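# Seat a plate onto a block's three pins

## Task

Get the plate started down over the block's three pins so that each hole takes a pin and the notch takes the remaining pin, with the plate sitting level, and the plate must stay that way once the robot lets go.

## Robot and tools

Robot: two arms, left_arm (on the +y side) and right_arm, each ending in a two-finger gripper. Side names do not match image sides. The scene frame has its origin at table-top height between the arms' nominal bases, +x pointing out over the table and +z up. Calibrated bases in the scene frame: left_arm at (-0.009, +0.233, +0.002) m with quat_wxyz (+1.000, 0, 0, +0.007); right_arm at (-0.027, -0.236, +0.014) m with quat_wxyz (+1.000, 0, 0, +0.023). In both base frames, up is +z.

Frames: every hand pose, target, velocity and wrist-camera pose is given in that arm's own base frame. Fixed cameras and the table use the scene frame. end_effector_position is the point between the finger pads, about 1 cm short of the fingertips. The fingers point along the gripper's +z axis and open and close along its y axis. Reported poses can be a few centimetres off, more when the arm reaches far.

Command row: 16 numbers, always for both arms even if one stays still: left x, y, z (metres), qw, qx, qy, qz (unit quaternion, w first), opening; then the same eight for right_arm. Position and quaternion form an absolute pose in that arm's base frame, not an offset. Opening runs from -1 (closed) to +1 (fully open, 0.093 m). To keep a hand's orientation, repeat the same quaternion every row rather than copying a drifted reported one. An arm meant to stay put should be sent, at every call, the pose it reported just before it began staying, plus the opening it should keep; a 0 opening is a real command.

execute_actions(actions, cameras): actions is a list of actions; each action is a list of up to 15 rows, one row per 1/30 s step, and a short list repeats its final row to fill 15 steps (0.5 s). An empty actions list just reports state and images. A target more than 0.6 m from the gripper's current position along any of its own axes gets the action refused for both arms; a malformed first action or one failing this check voids the whole call. cameras: list of names, omitted/null/["all"] for all, [] for none; an unknown name invalidates the call. Results include step readings of end_effector_position.

move(target, speed, blend, opening_speed, blocking, cameras): straight-line paths from each arm's Hand target to its pose in target, which is one 16-number row or a list of up to 15 rows (no 0.6 m check). speed is m/s, 0.002 to 2.9, default 0.25, turning capped at twice that in rad/s; one value or one per target. blend (m) rounds corners in a list; 0 means stop at each. opening_speed (per second on the -1..+1 scale, at least 0.2) ramps finger changes. blocking=false returns after about 0.5 s while motion continues; a new move supersedes a running one. Paths end together and are capped at 10 s. They ignore obstacles and the other arm. Faster motion means more lag, drift and harder impacts; targets set beyond a contact press harder. Avoid paths passing near an arm's own base. The result adds a move: line giving the ending (done, off_target, moving, held, fault) and limits (paced = pose clipped, held = steps withheld). Unnamed arms are done, within 10 mm and 2 degrees; done says nothing about contact.

wait(seconds 0 to 10): lets time pass with last commands held; a running move carries on. stop(): brakes a running move. zoom_image(camera, region=[x0, y0, x1, y1] pixels, at most 504 by 504) enlarges the latest image of one of cam_head_left, cam_head_right, cam_low, cam_left_wrist, cam_right_wrist (all 672x504). read_manual(section="licences") only returns licence text. finished_scene(scene) ends the current scene irreversibly; pass that scene's number. The goal must hold without the robot touching anything.

Motion behaviour: each step the commanded orientation is clipped to 40 degrees from the measured one; the inverse-kinematics controller favours position. One action may fall short; afterwards the arm heads to the Hand target line in the result, so send the remainder next. Friction and gravity can leave the gripper low, short or tilted, and small moves may not happen or go astray, so verify position and tilt after each move. Tool commands shows each gripper's current command.

Gripping: grip_measured is the finger motor position on the same -1..+1 scale. Pads meet near -0.94, and each millimetre of object width adds about 0.0208; a reading may sit up to 0.02 too high. For a full-force hold on a rigid flat object, send a value at least 0.24 under the reading for its width and keep sending it; to release, send something well above that reading. Pads squeeze about 50 to 65 N each, briefly more at first contact. Joint positions end with the finger opening in metres.

Joint torques follow the Joint positions order; positive pushes toward larger angles; joints 1 to 3 wrap sign beyond ±28 N m. Motor heat grows with loads, stretched poses and pushing at unreachable targets: MOTOR HOT at 75 °C, a fold-away fault at 90 °C disabling that arm, collapse at 100 °C.

Cameras: calibration (K, distortion, T_world_to_cam) is approximate; fixed cameras may have shifted a few degrees and millimetres, wrist views can lag during motion.

Avoid: dropping the plate or releasing it while moving, anything leaving the table, fast impacts and heavy pushing, arm-to-arm contact (never close one gripper on the other's fingers), and arm fault stops. Loose objects may occasionally get nudged by outside disturbances.

Each tool is called after "Emit:" by a JSON object that holds its "fn" and its "kwargs", one argument or row to a line.

## Session

Emit:
{"fn": "execute_actions", "kwargs": {
  "actions": []
}}

Scene clock: 0.00 s.
left_arm: end_effector_position=(+0.3834, +0.0296, +0.0818) grip_measured=+1.000 end_effector_quat_wxyz=(+0.554, -0.082, +0.826, +0.062) | right_arm: end_effector_position=(+0.3842, -0.0029, +0.0855) grip_measured=+1.000 end_effector_quat_wxyz=(+0.565, +0.038, +0.818, -0.104)
Joint positions: left_arm=[-0.012 1.545 0.369 0.779 -0.204 -0.073 0.093] | right_arm=[0.142 1.572 0.364 0.837 0.348 -0.004 0.093]
Joint velocities: left_arm=[within noise] | right_arm=[-0.051 0.007 -0.012 -0.051 -0.022 -0.037 0]
Joint torques (N m): no reading
Motor temperatures (°C): left_arm=[31 35 37 40 32 31 31] | right_arm=[34 40 41 38 32 31 32]
Heat: left arm: 40 °C; right arm: 41 °C.
Hand target: left_arm +0.3858, +0.0296, +0.0872; +0.560, -0.082, +0.822, +0.061 | right_arm +0.3896, -0.0023, +0.0983; +0.582, +0.042, +0.806, -0.101
Tool commands: left_gripper/opening=+1.0 right_gripper/opening=+1.0

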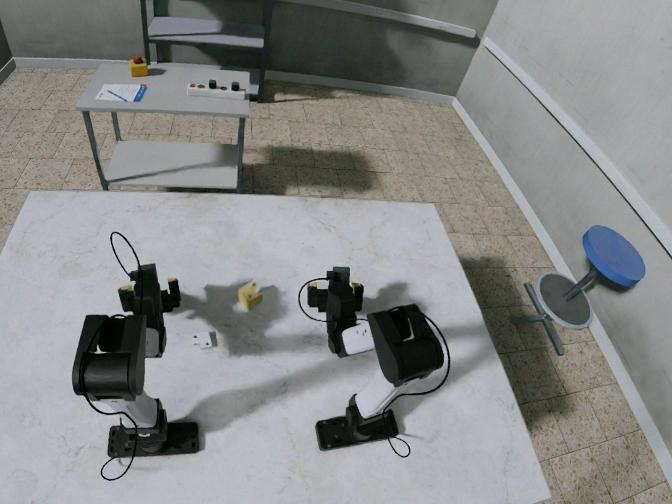

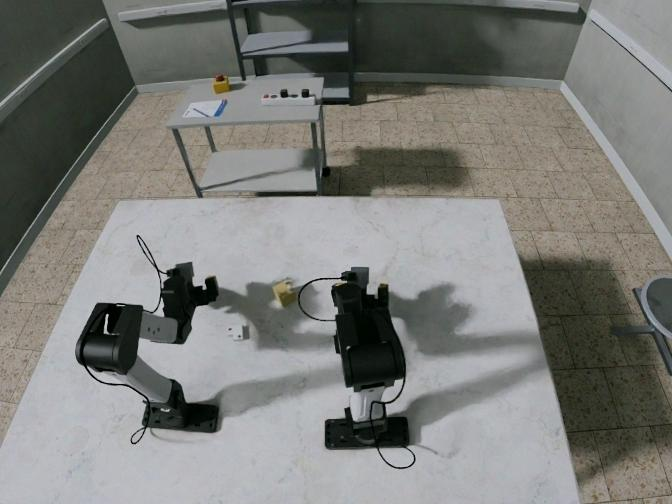

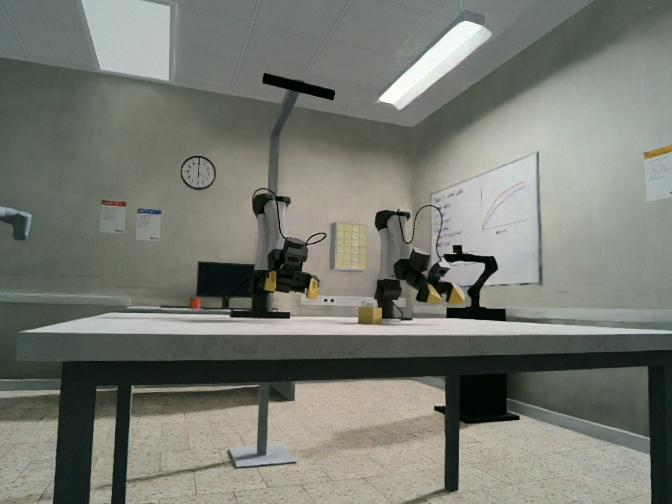

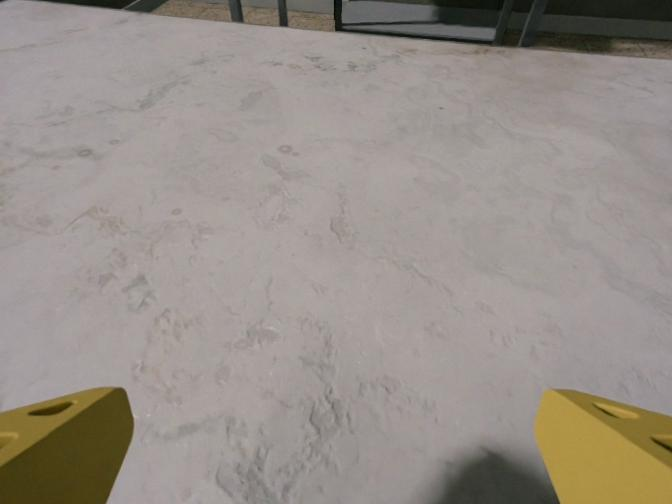

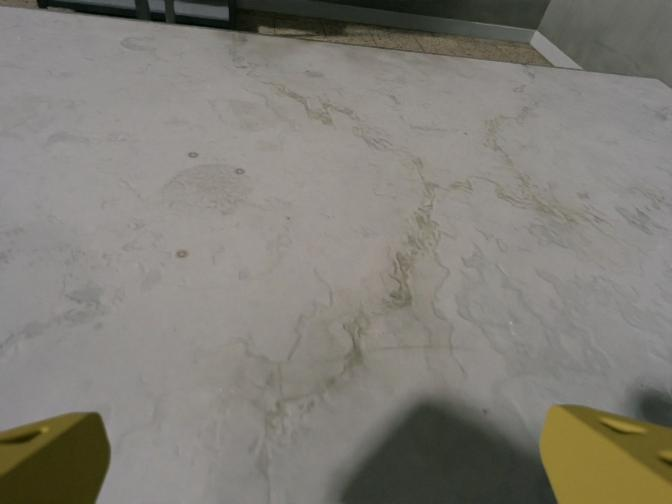

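Emit:
{"fn": "zoom_image", "kwargs": {
  "camera": "cam_head_left",
  "region": [170, 260, 290, 370]
}}

Emit:
{"fn": "zoom_image", "kwargs": {
  "camera": "cam_head_right",
  "region": [210, 260, 330, 360]
}}

Emit:
{"fn": "zoom_image", "kwargs": {
  "camera": "cam_low",
  "region": [330, 280, 420, 340]
}}

Scaled by 4.200 from the camera's 672x504 image, which has a finer 960x720 frame.

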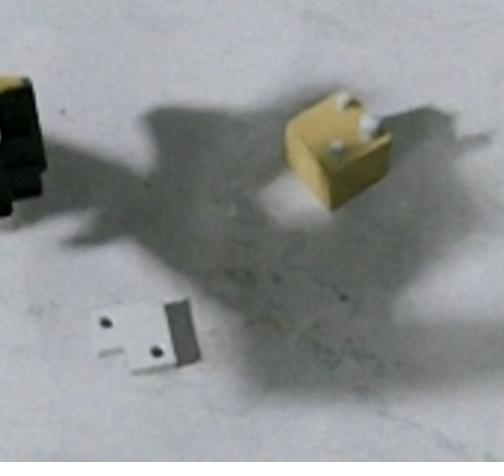

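Scaled by 4.200 from the camera's 672x504 image, which has a finer 960x720 frame.

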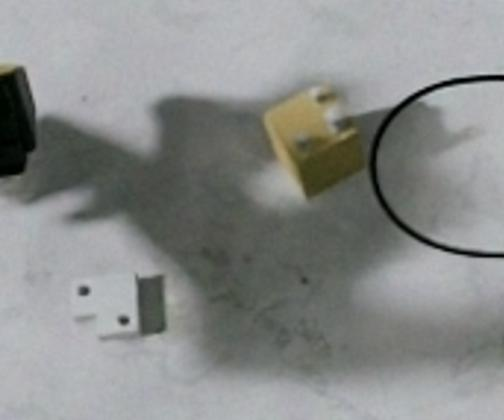

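Scaled by 5.600 from the camera's 672x504 image, which has a finer 960x720 frame.

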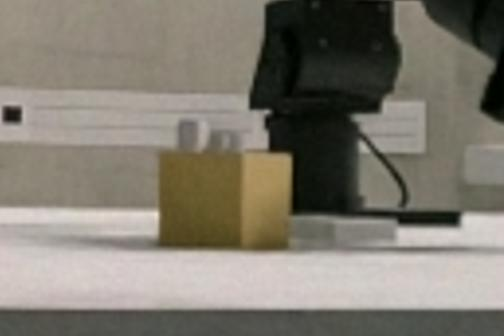

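Emit:
{"fn": "move", "kwargs": {
  "target": [0.27, -0.12, 0.2, 0, 0.2079, 0.9781, 0, 1.0, 0.3842, -0.0029, 0.0855, 0.565, 0.038, 0.818, -0.104, 1.0],
  "speed": 0.25
}}

Scene clock: 4.73 s.
left_arm: end_effector_position=(+0.2685, -0.1159, +0.1951) grip_measured=+1.000 end_effector_quat_wxyz=(+0.009, +0.202, +0.979, +0.004) | right_arm: end_effector_position=(+0.3836, -0.0030, +0.0840) grip_measured=+1.000 end_effector_quat_wxyz=(+0.562, +0.037, +0.820, -0.105)
Joint positions: left_arm=[-0.414 1.661 1.665 -1.559 -0.011 -0.008 0.093] | right_arm=[0.142 1.572 0.364 0.829 0.348 -0.004 0.093]
Joint velocities: within noise
Joint torques (N m): left_arm=[-0.54 -6.37 6.72 0.4 0.08 0.09] | right_arm=[-0.12 -4.71 5.86 1.72 -0.02 -0.08]
Motor temperatures (°C): left_arm=[31 35 37 40 32 31 31] | right_arm=[34 40 41 40 32 31 32]
Heat: left arm: 40 °C; right arm: 41 °C.
Hand target: left_arm +0.2699, -0.1200, +0.1996; +0.013, +0.208, +0.978, -0.003 | right_arm +0.3842, -0.0029, +0.0856; +0.565, +0.038, +0.818, -0.104
Off the commanded pose: left_arm 0.007 m, 1 deg | right_arm 0.002 m, 0 deg.
joint sent to its limit (left arm) — joint 4 (wrist pitch), lower limit. The joint targets still meet the commanded pose.
move: done
camera_calibration:
cam_left_wrist: T_world_to_cam=[[-0.37976, -0.925084, 0.00110479, -0.00586313], [-0.845583, 0.347607, 0.405165, 0.226847], [-0.375196, 0.152931, -0.914243, 0.378833], [0, 0, 0, 1]] pos_world=[0.331728, -0.142213, 0.254442]
cam_right_wrist: T_world_to_cam=[[-0.162212, -0.974299, 0.156294, 0.0423391], [-0.693539, -0.0000988933, -0.720419, 0.370716], [0.701919, -0.225257, -0.675699, -0.132151], [0, 0, 0, 1]] pos_world=[0.356733, 0.0115197, 0.171159]

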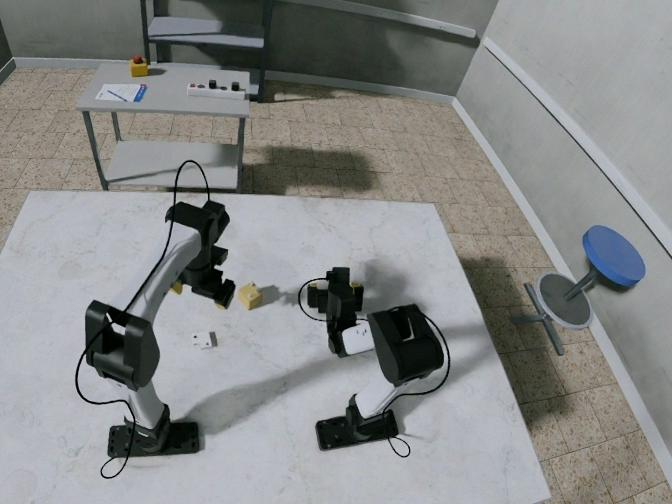

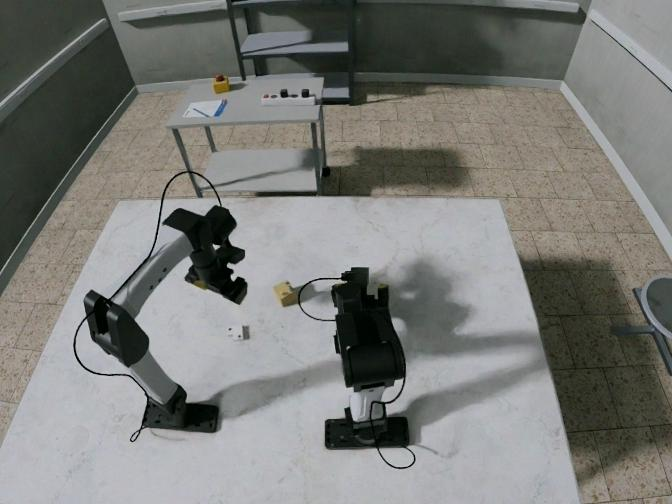

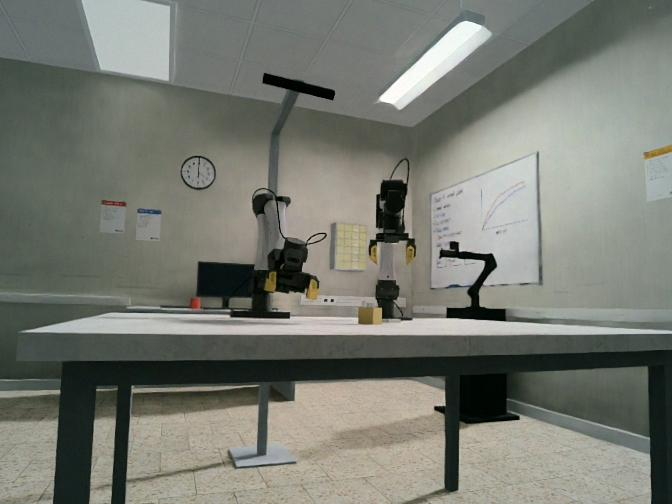

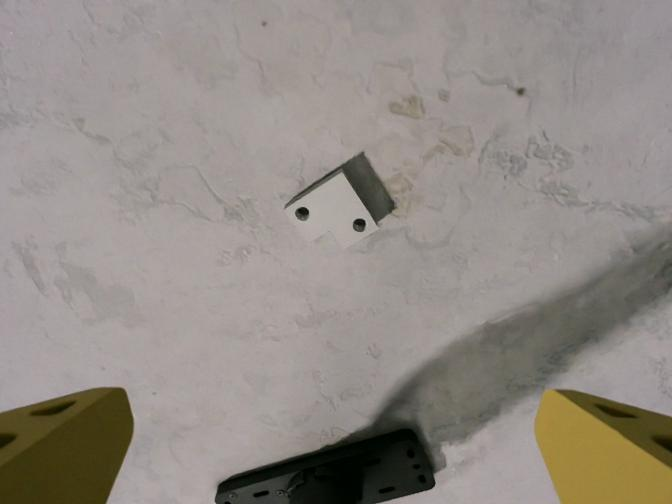

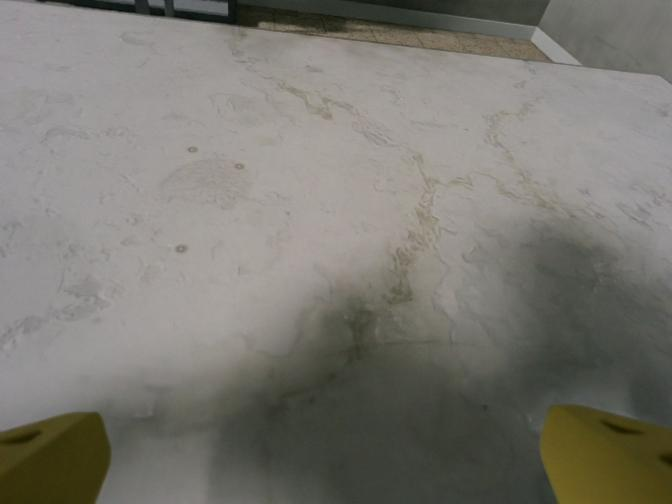

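Emit:
{"fn": "zoom_image", "kwargs": {
  "camera": "cam_left_wrist",
  "region": [260, 130, 420, 270]
}}

Emit:
{"fn": "zoom_image", "kwargs": {
  "camera": "cam_head_left",
  "region": [180, 280, 270, 360]
}}

Emit:
{"fn": "zoom_image", "kwargs": {
  "camera": "cam_head_right",
  "region": [220, 270, 310, 350]
}}

Emit:
{"fn": "zoom_image", "kwargs": {
  "camera": "cam_low",
  "region": [350, 290, 420, 335]
}}

Scaled by 3.150 from the camera's 672x504 image, which has a finer 960x720 frame.

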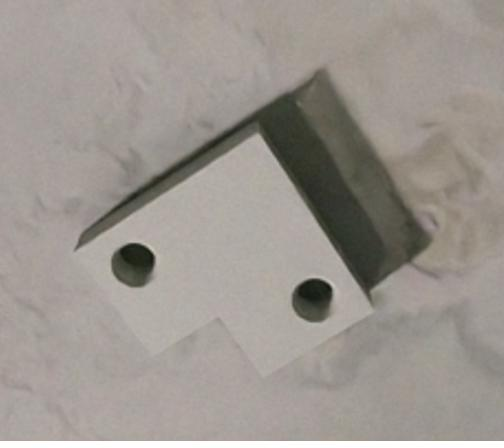

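Scaled by 5.600 from the camera's 672x504 image, which has a finer 960x720 frame.

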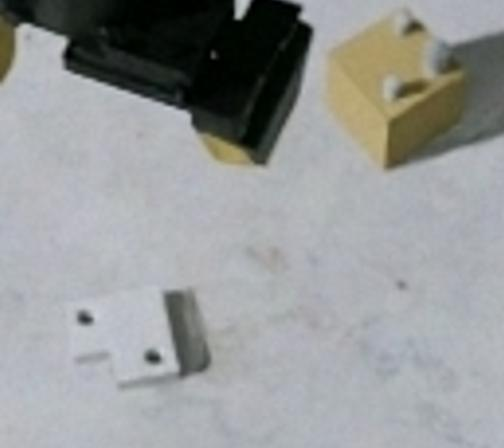

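Scaled by 5.600 from the camera's 672x504 image, which has a finer 960x720 frame.

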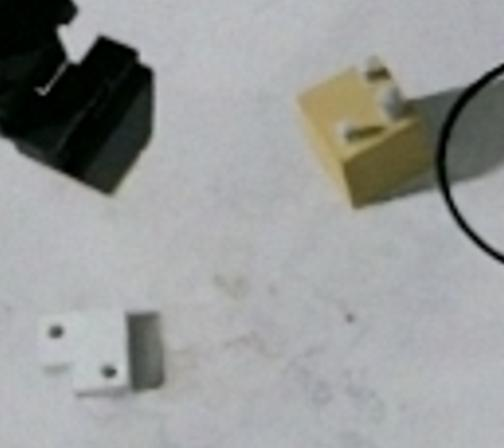

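Scaled by 7.200 from the camera's 672x504 image, which has a finer 960x720 frame.

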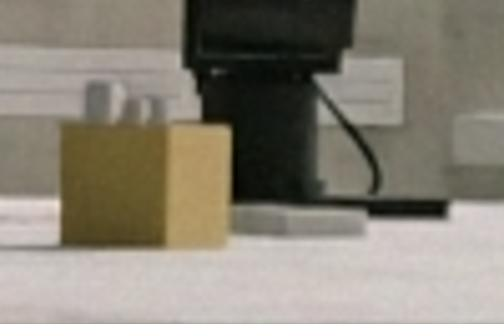

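Emit:
{"fn": "move", "kwargs": {
  "target": [0.3805, -0.2586, 0.2, 0, 0.294, 0.9558, 0, 1.0, 0.3842, -0.0029, 0.0855, 0.565, 0.038, 0.818, -0.104, 1.0],
  "speed": 0.25
}}

Scene clock: 7.47 s.
left_arm: end_effector_position=(+0.3795, -0.2552, +0.1953) grip_measured=+1.000 end_effector_quat_wxyz=(+0.102, +0.287, +0.952, -0.027) | right_arm: end_effector_position=(+0.3836, -0.0030, +0.0838) grip_measured=+1.000 end_effector_quat_wxyz=(+0.561, +0.037, +0.820, -0.105)
Joint positions: left_arm=[-0.596 2.215 2.416 -1.561 -0.01 -0.008 0.093] | right_arm=[0.142 1.572 0.364 0.829 0.348 -0.004 0.093]
Joint velocities: within noise
Joint torques (N m): left_arm=[-0.25 -11.66 6.74 0.8 0.08 0.07] | right_arm=[-0.14 -4.67 5.86 1.72 -0.03 -0.09]
Motor temperatures (°C): left_arm=[31 36 38 40 32 31 31] | right_arm=[34 40 42 41 32 31 32]
Heat: left arm: 40 °C; right arm: 42 °C.
Hand target: left_arm +0.3801, -0.2584, +0.1994; +0.107, +0.292, +0.950, -0.032 | right_arm +0.3842, -0.0029, +0.0856; +0.565, +0.038, +0.818, -0.104
Off the commanded pose: left_arm 0.006 m, 12 deg | right_arm 0.002 m, 1 deg.
joint sent to its limit (left arm) — joint 4 (wrist pitch), lower limit. The joint targets are off in orientation, not in position.
move: off_target (left_arm)
camera_calibration:
cam_left_wrist: T_world_to_cam=[[-0.541425, -0.840718, 0.00730741, -0.0108868], [-0.819101, 0.529423, 0.220871, 0.441475], [-0.189559, 0.1136, -0.975276, 0.373501], [0, 0, 0, 1]] pos_world=[0.426519, -0.285309, 0.266837]
cam_right_wrist: T_world_to_cam=[[-0.1621, -0.974275, 0.156564, 0.0422844], [-0.69413, -0.000188576, -0.719849, 0.370687], [0.701361, -0.225363, -0.676243, -0.131994], [0, 0, 0, 1]] pos_world=[0.356735, 0.0115199, 0.170959]

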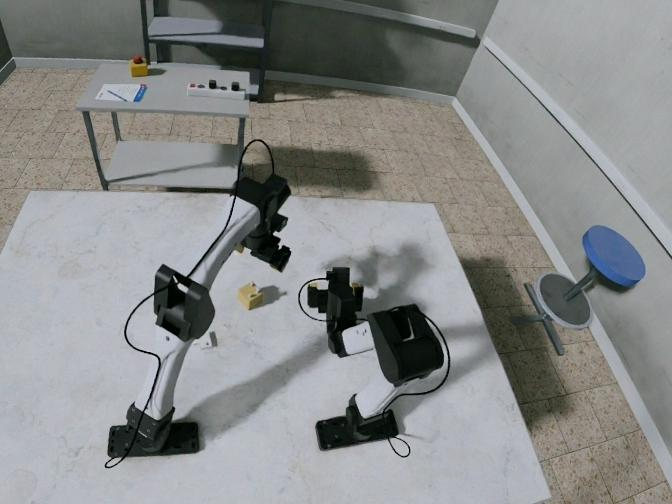

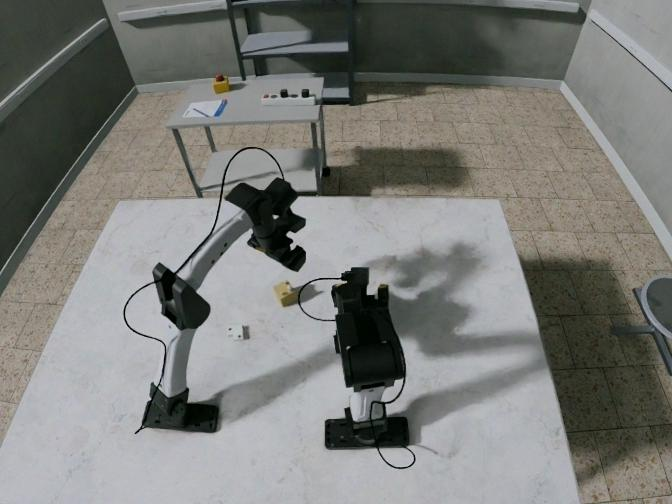

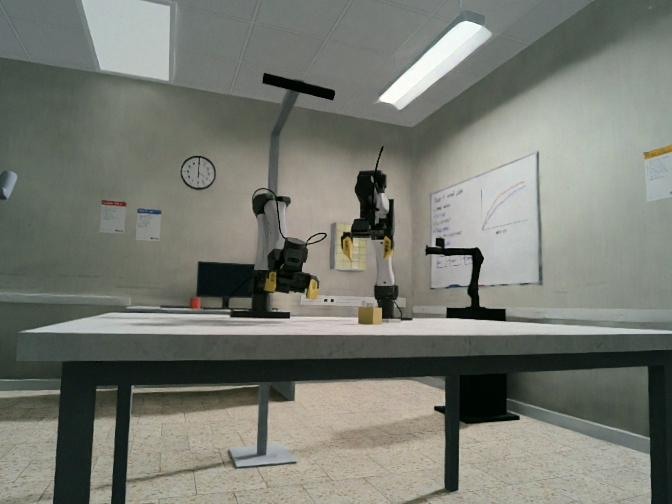

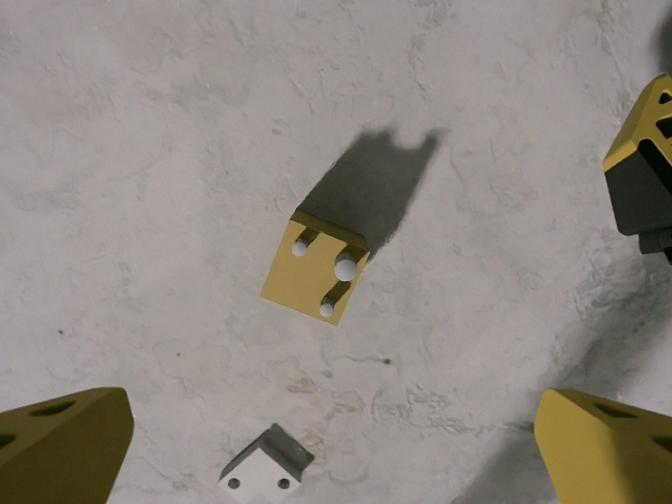

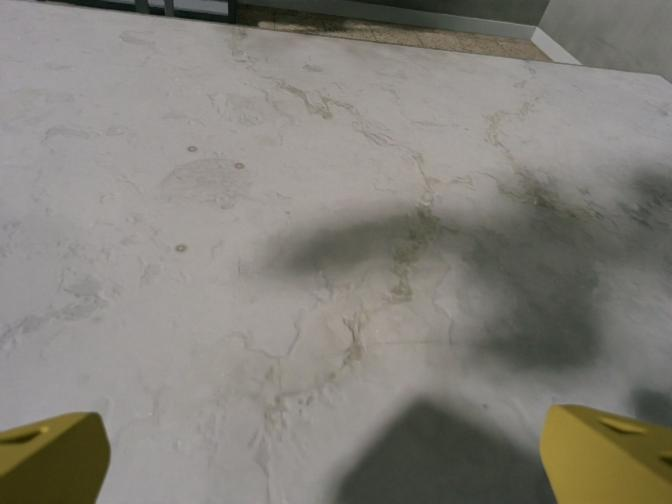

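Emit:
{"fn": "zoom_image", "kwargs": {
  "camera": "cam_left_wrist",
  "region": [240, 190, 400, 340]
}}

Emit:
{"fn": "zoom_image", "kwargs": {
  "camera": "cam_head_left",
  "region": [225, 270, 285, 320]
}}

Emit:
{"fn": "zoom_image", "kwargs": {
  "camera": "cam_head_right",
  "region": [260, 265, 320, 315]
}}

Emit:
{"fn": "zoom_image", "kwargs": {
  "camera": "cam_low",
  "region": [350, 295, 410, 335]
}}

Scaled by 3.150 from the camera's 672x504 image, which has a finer 960x720 frame.

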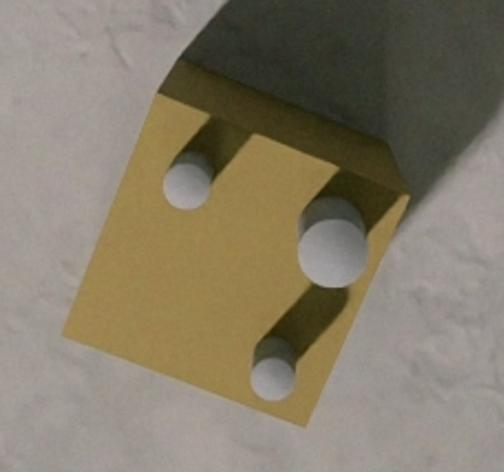

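Scaled by 8.400 from the camera's 672x504 image, which has a finer 960x720 frame.

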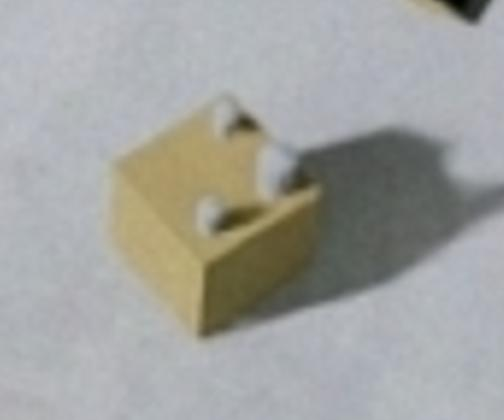

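Scaled by 8.400 from the camera's 672x504 image, which has a finer 960x720 frame.

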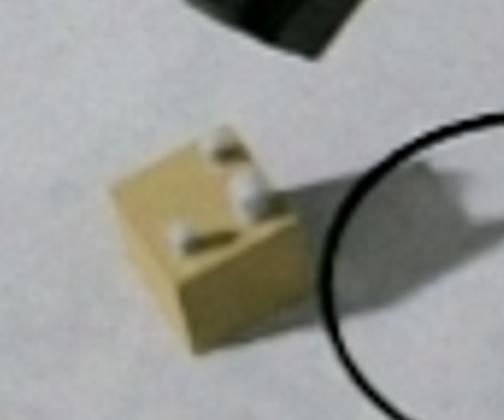

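Scaled by 8.400 from the camera's 672x504 image, which has a finer 960x720 frame.

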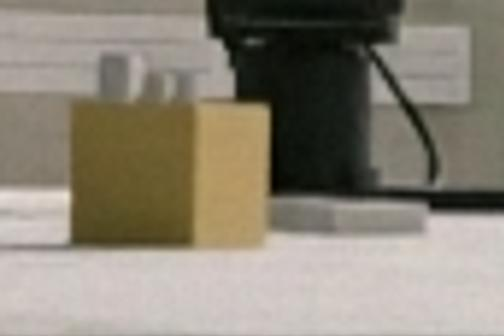

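Emit:
{"fn": "zoom_image", "kwargs": {
  "camera": "cam_left_wrist",
  "region": [0, 370, 200, 504]
}}

Emit:
{"fn": "zoom_image", "kwargs": {
  "camera": "cam_left_wrist",
  "region": [472, 370, 672, 504]
}}

Scaled by 2.520 from the camera's 672x504 image, which has a finer 960x720 frame.

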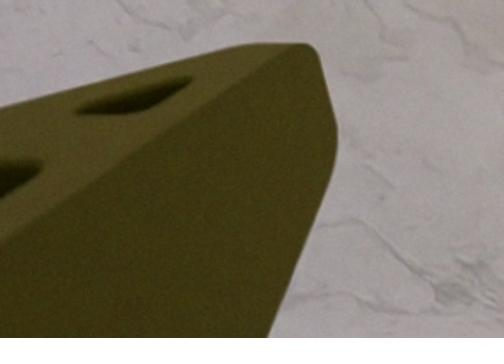

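Scaled by 2.520 from the camera's 672x504 image, which has a finer 960x720 frame.

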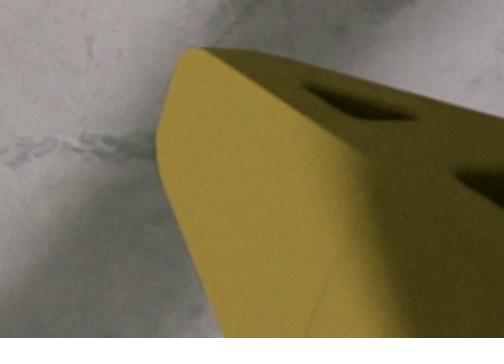

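Emit:
{"fn": "zoom_image", "kwargs": {
  "camera": "cam_low",
  "region": [320, 160, 440, 330]
}}

Scaled by 2.965 from the camera's 672x504 image, which has a finer 960x720 frame.

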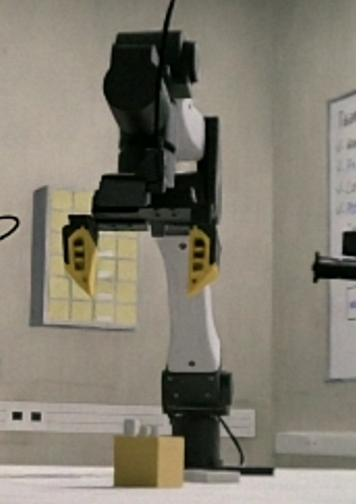

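Emit:
{"fn": "move", "kwargs": {
  "target": [0.3787, -0.2416, 0.122, 0, -0.2982, 0.9545, 0, 1.0, 0.3842, -0.0029, 0.0855, 0.565, 0.038, 0.818, -0.104, 1.0],
  "speed": 0.3
}}

Scene clock: 14.37 s.
left_arm: end_effector_position=(+0.3810, -0.2440, +0.1291) grip_measured=+1.000 end_effector_quat_wxyz=(+0.014, -0.291, +0.956, -0.009) | right_arm: end_effector_position=(+0.3835, -0.0030, +0.0836) grip_measured=+1.000 end_effector_quat_wxyz=(+0.561, +0.037, +0.820, -0.105)
Joint positions: left_arm=[-0.573 2.326 2.349 -1.561 -0.009 -1.164 0.093] | right_arm=[0.142 1.572 0.364 0.828 0.348 -0.004 0.093]
Joint velocities: within noise
Joint torques (N m): left_arm=[0.29 -12.12 3.95 0.39 0.03 -0.14] | right_arm=[-0.14 -4.7 5.87 1.74 -0.03 -0.08]
Motor temperatures (°C): left_arm=[31 39 38 40 32 31 31] | right_arm=[34 40 42 43 32 31 32]
Heat: left arm: 40 °C; right arm: 43 °C.
Hand target: left_arm +0.3786, -0.2415, +0.1220; +0.002, -0.298, +0.954, -0.002 | right_arm +0.3842, -0.0029, +0.0855; +0.565, +0.038, +0.818, -0.104
Off the commanded pose: left_arm 0.008 m, 2 deg | right_arm 0.002 m, 1 deg.
joint sent to its limit (left arm) — joint 4 (wrist pitch), lower limit. The joint targets still meet the commanded pose.
move: done
camera_calibration:
cam_left_wrist: T_world_to_cam=[[0.570152, -0.820628, 0.0386703, -0.422858], [-0.761215, -0.509997, 0.400568, 0.15248], [-0.308996, -0.257821, -0.91545, 0.255135], [0, 0, 0, 1]] pos_world=[0.435999, -0.203465, 0.188837]
cam_right_wrist: T_world_to_cam=[[-0.161972, -0.974254, 0.156827, 0.0422094], [-0.694672, -0.000300394, -0.719327, 0.370721], [0.700854, -0.225454, -0.676738, -0.131796], [0, 0, 0, 1]] pos_world=[0.356736, 0.0115201, 0.170858]

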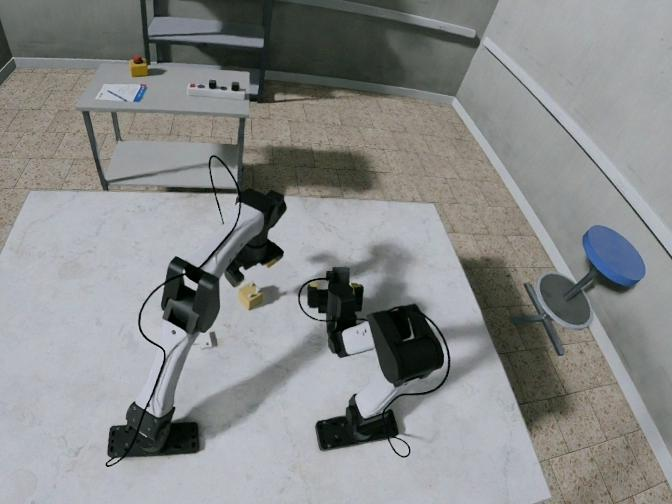

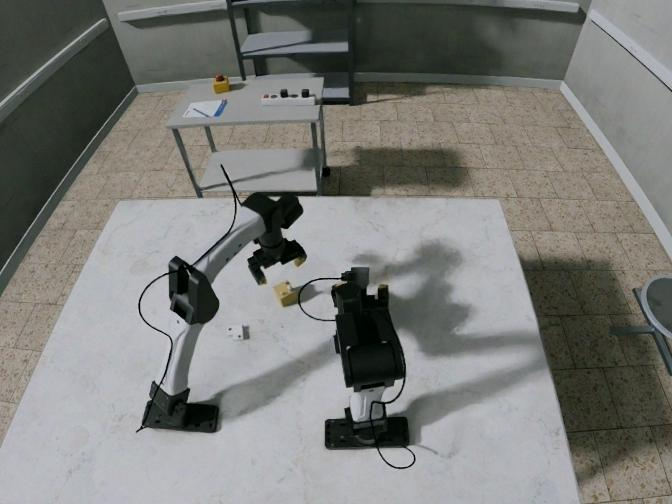

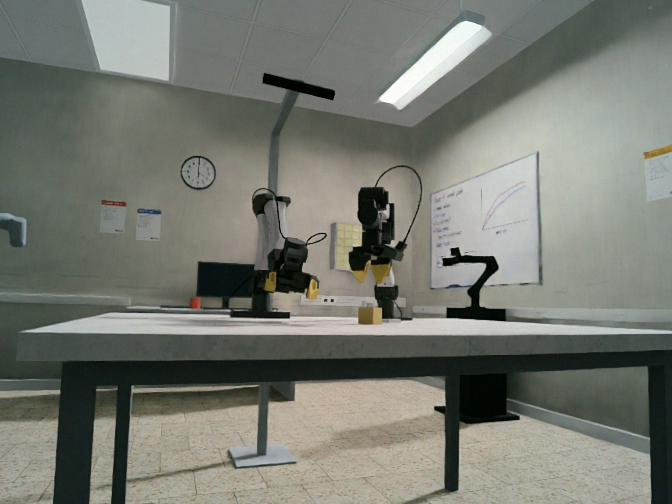

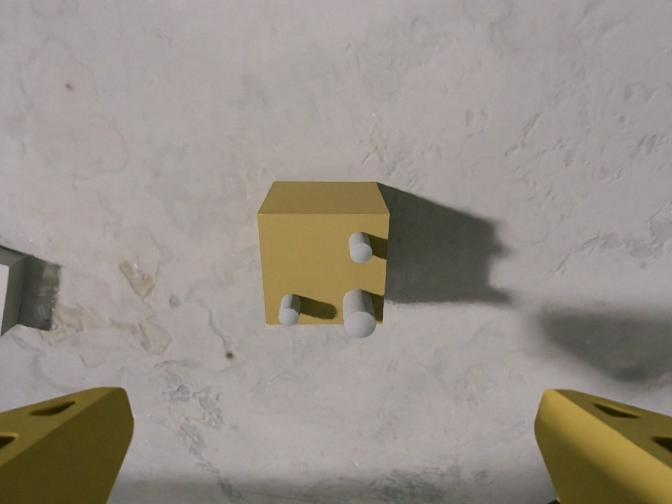

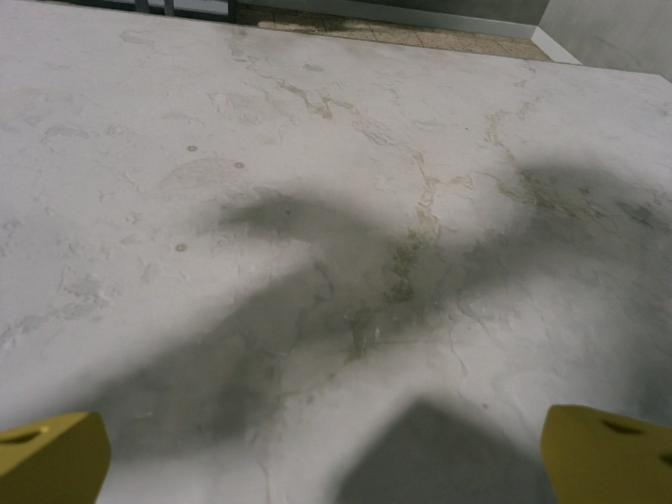

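Emit:
{"fn": "zoom_image", "kwargs": {
  "camera": "cam_left_wrist",
  "region": [245, 170, 405, 350]
}}

Emit:
{"fn": "zoom_image", "kwargs": {
  "camera": "cam_low",
  "region": [330, 230, 430, 330]
}}

Scaled by 2.800 from the camera's 672x504 image, which has a finer 960x720 frame.

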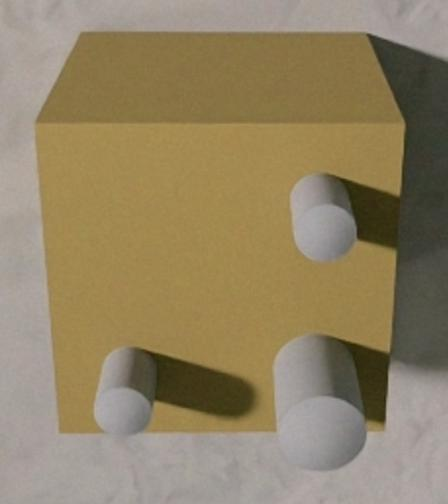

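Scaled by 5.040 from the camera's 672x504 image, which has a finer 960x720 frame.

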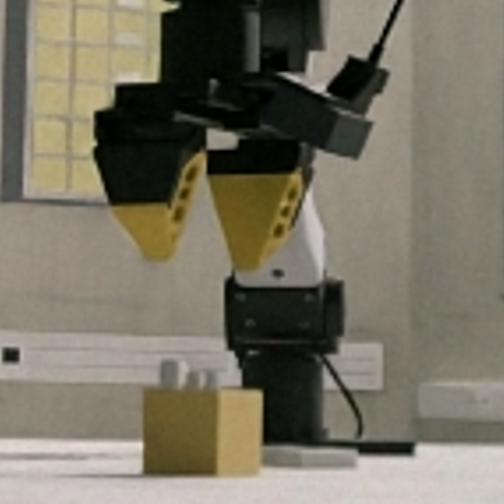

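Emit:
{"fn": "move", "kwargs": {
  "target": [
    [0.33, -0.18, 0.13, 0, 0.2, 0.98, 0, 1.0, 0.3842, -0.0029, 0.0855, 0.565, 0.038, 0.818, -0.104, 1.0],
    [0.2571, -0.1149, 0.08, 0, 0.6354, 0.7722, 0, 1.0, 0.3842, -0.0029, 0.0855, 0.565, 0.038, 0.818, -0.104, 1.0]
  ],
  "speed": 0.3,
  "blend": 0.04
}}

Scene clock: 19.40 s.
left_arm: end_effector_position=(+0.2570, -0.1152, +0.0764) grip_measured=+1.000 end_effector_quat_wxyz=(-0.013, +0.634, +0.773, +0.001) | right_arm: end_effector_position=(+0.3835, -0.0030, +0.0835) grip_measured=+1.000 end_effector_quat_wxyz=(+0.561, +0.037, +0.820, -0.105)
Joint positions: left_arm=[-0.427 1.654 1.182 -1.123 -0.009 0.947 0.093] | right_arm=[0.142 1.572 0.364 0.827 0.348 -0.004 0.093]
Joint velocities: within noise
Joint torques (N m): left_arm=[0.38 -9.21 3.99 0.49 0.12 0.09] | right_arm=[-0.14 -4.7 5.87 1.73 -0.03 -0.09]
Motor temperatures (°C): left_arm=[31 41 38 40 32 31 31] | right_arm=[34 41 42 45 32 31 32]
Heat: left arm: 41 °C; right arm: 45 °C.
Hand target: left_arm +0.2572, -0.1149, +0.0800; +0.000, +0.635, +0.772, +0.000 | right_arm +0.3842, -0.0029, +0.0855; +0.565, +0.038, +0.818, -0.104
Off the commanded pose: left_arm 0.004 m, 1 deg | right_arm 0.002 m, 1 deg.
move: done
camera_calibration:
cam_left_wrist: T_world_to_cam=[[-0.976921, -0.21203, 0.0258419, 0.224224], [-0.179342, 0.879931, 0.439953, 0.152335], [-0.116022, 0.425165, -0.897649, 0.229413], [0, 0, 0, 1]] pos_world=[0.272986, -0.18404, 0.133118]
cam_right_wrist: T_world_to_cam=[[-0.161929, -0.97425, 0.156893, 0.0421987], [-0.694933, -0.000295491, -0.719075, 0.370699], [0.700605, -0.225469, -0.676991, -0.131732], [0, 0, 0, 1]] pos_world=[0.356736, 0.0115201, 0.170758]

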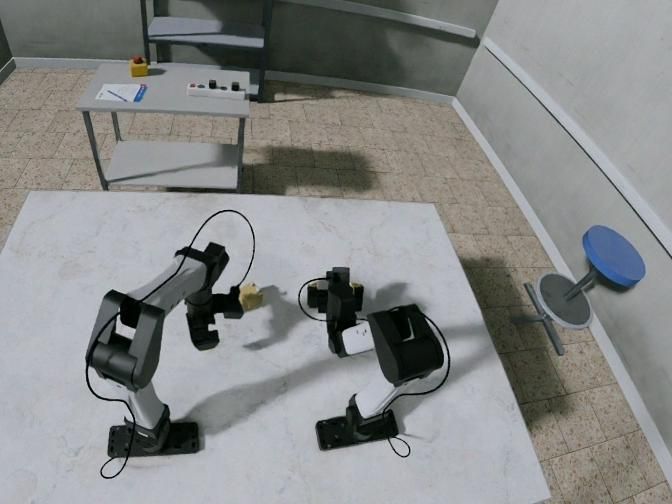

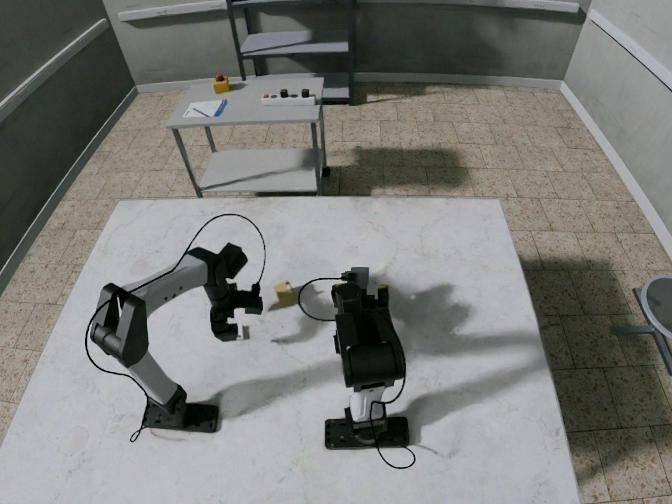

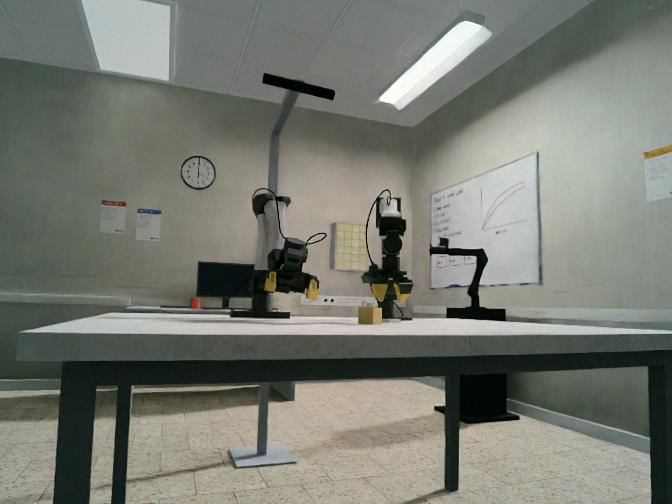

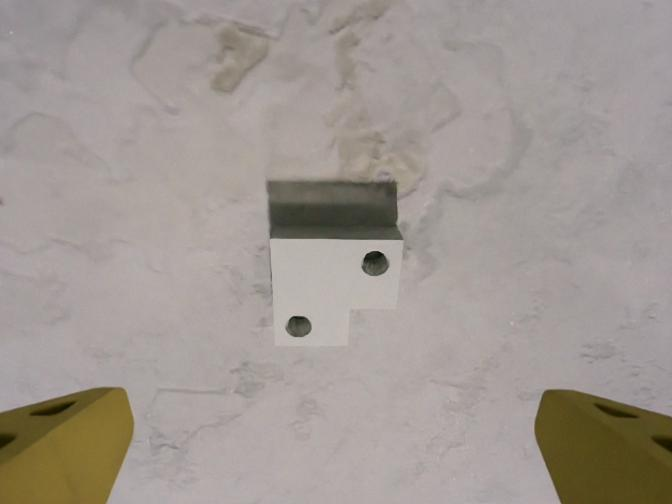

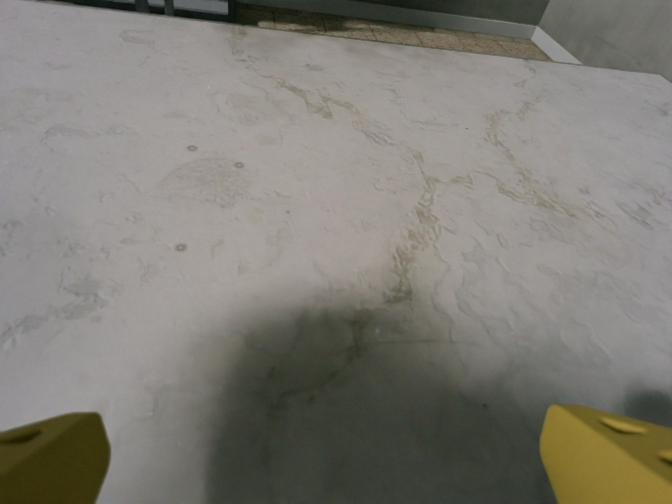

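Emit:
{"fn": "zoom_image", "kwargs": {
  "camera": "cam_left_wrist",
  "region": [260, 220, 420, 360]
}}

Emit:
{"fn": "zoom_image", "kwargs": {
  "camera": "cam_low",
  "region": [340, 250, 440, 335]
}}

Scaled by 3.150 from the camera's 672x504 image, which has a finer 960x720 frame.

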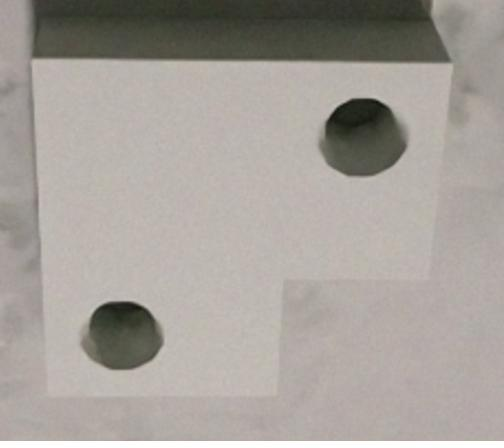

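Scaled by 5.040 from the camera's 672x504 image, which has a finer 960x720 frame.

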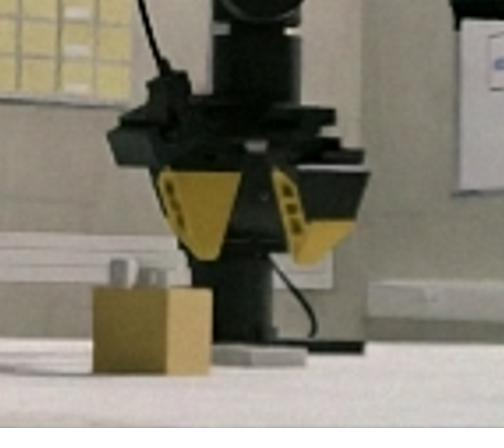

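Emit:
{"fn": "move", "kwargs": {
  "target": [0.2555, -0.1158, 0.038, 0.013, 0.6364, 0.7713, -0.001, 1.0, 0.3842, -0.0029, 0.0855, 0.565, 0.038, 0.818, -0.104, 1.0],
  "speed": 0.12
}}

Scene clock: 21.57 s.
left_arm: end_effector_position=(+0.2565, -0.1159, +0.0408) grip_measured=+1.000 end_effector_quat_wxyz=(+0.011, +0.635, +0.772, +0.005) | right_arm: end_effector_position=(+0.3835, -0.0030, +0.0835) grip_measured=+1.000 end_effector_quat_wxyz=(+0.561, +0.037, +0.820, -0.105)
Joint positions: left_arm=[-0.427 1.651 1.031 -0.926 -0.004 0.95 0.093] | right_arm=[0.142 1.572 0.364 0.827 0.348 -0.004 0.093]
Joint velocities: within noise
Joint torques (N m): left_arm=[0.46 -6.69 3.85 0.59 0.16 0.09] | right_arm=[-0.16 -4.67 5.85 1.74 -0.03 -0.08]
Motor temperatures (°C): left_arm=[31 41 38 40 32 31 31] | right_arm=[34 41 43 45 32 31 32]
Heat: left arm: 41 °C; right arm: 45 °C.
Hand target: left_arm +0.2555, -0.1158, +0.0381; +0.013, +0.636, +0.771, -0.001 | right_arm +0.3842, -0.0029, +0.0856; +0.565, +0.038, +0.818, -0.104
Off the commanded pose: left_arm 0.003 m, 1 deg | right_arm 0.002 m, 1 deg.
move: done
camera_calibration:
cam_left_wrist: T_world_to_cam=[[-0.97797, -0.208498, -0.0101572, 0.226709], [-0.194256, 0.891198, 0.409915, 0.174985], [-0.0764143, 0.402858, -0.912067, 0.185587], [0, 0, 0, 1]] pos_world=[0.269888, -0.183443, 0.0998412]
cam_right_wrist: T_world_to_cam=[[-0.161929, -0.97425, 0.156893, 0.0421987], [-0.694933, -0.000295491, -0.719075, 0.370699], [0.700605, -0.225469, -0.676991, -0.131732], [0, 0, 0, 1]] pos_world=[0.356736, 0.0115201, 0.170758]

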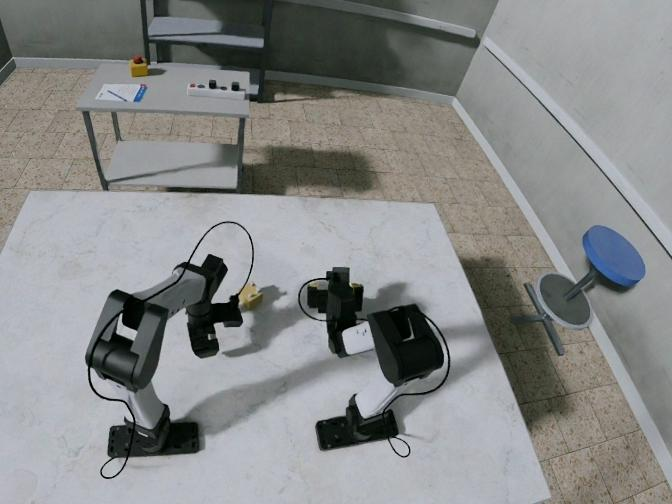

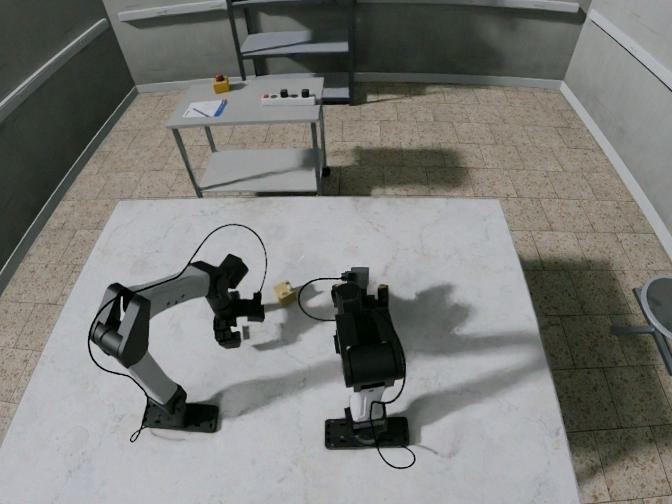

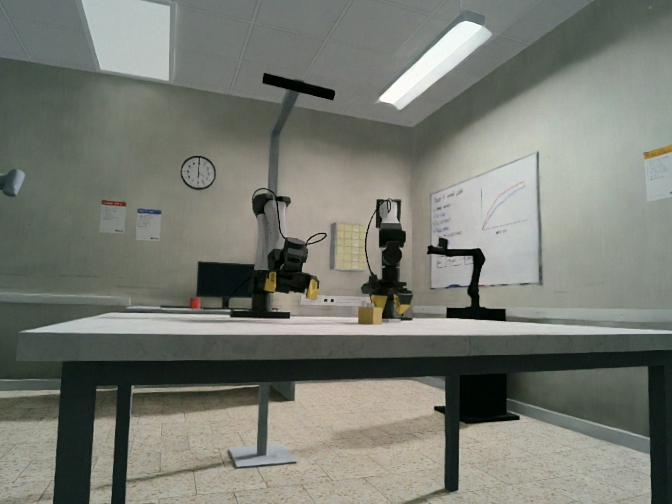

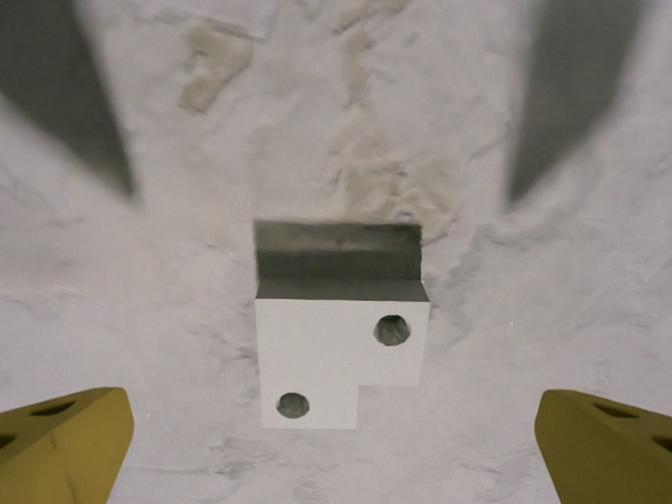

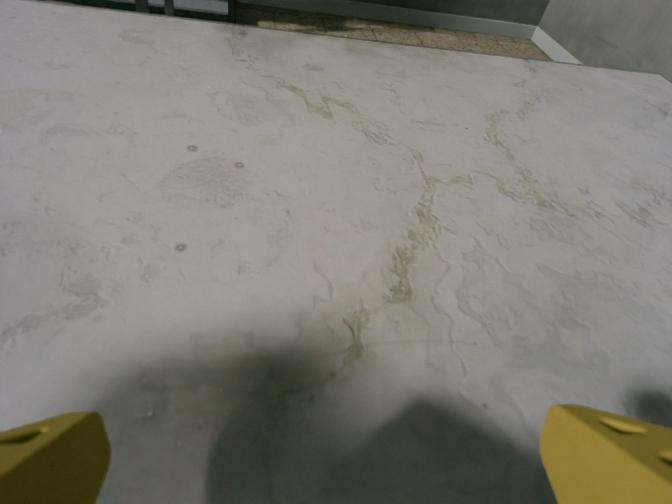

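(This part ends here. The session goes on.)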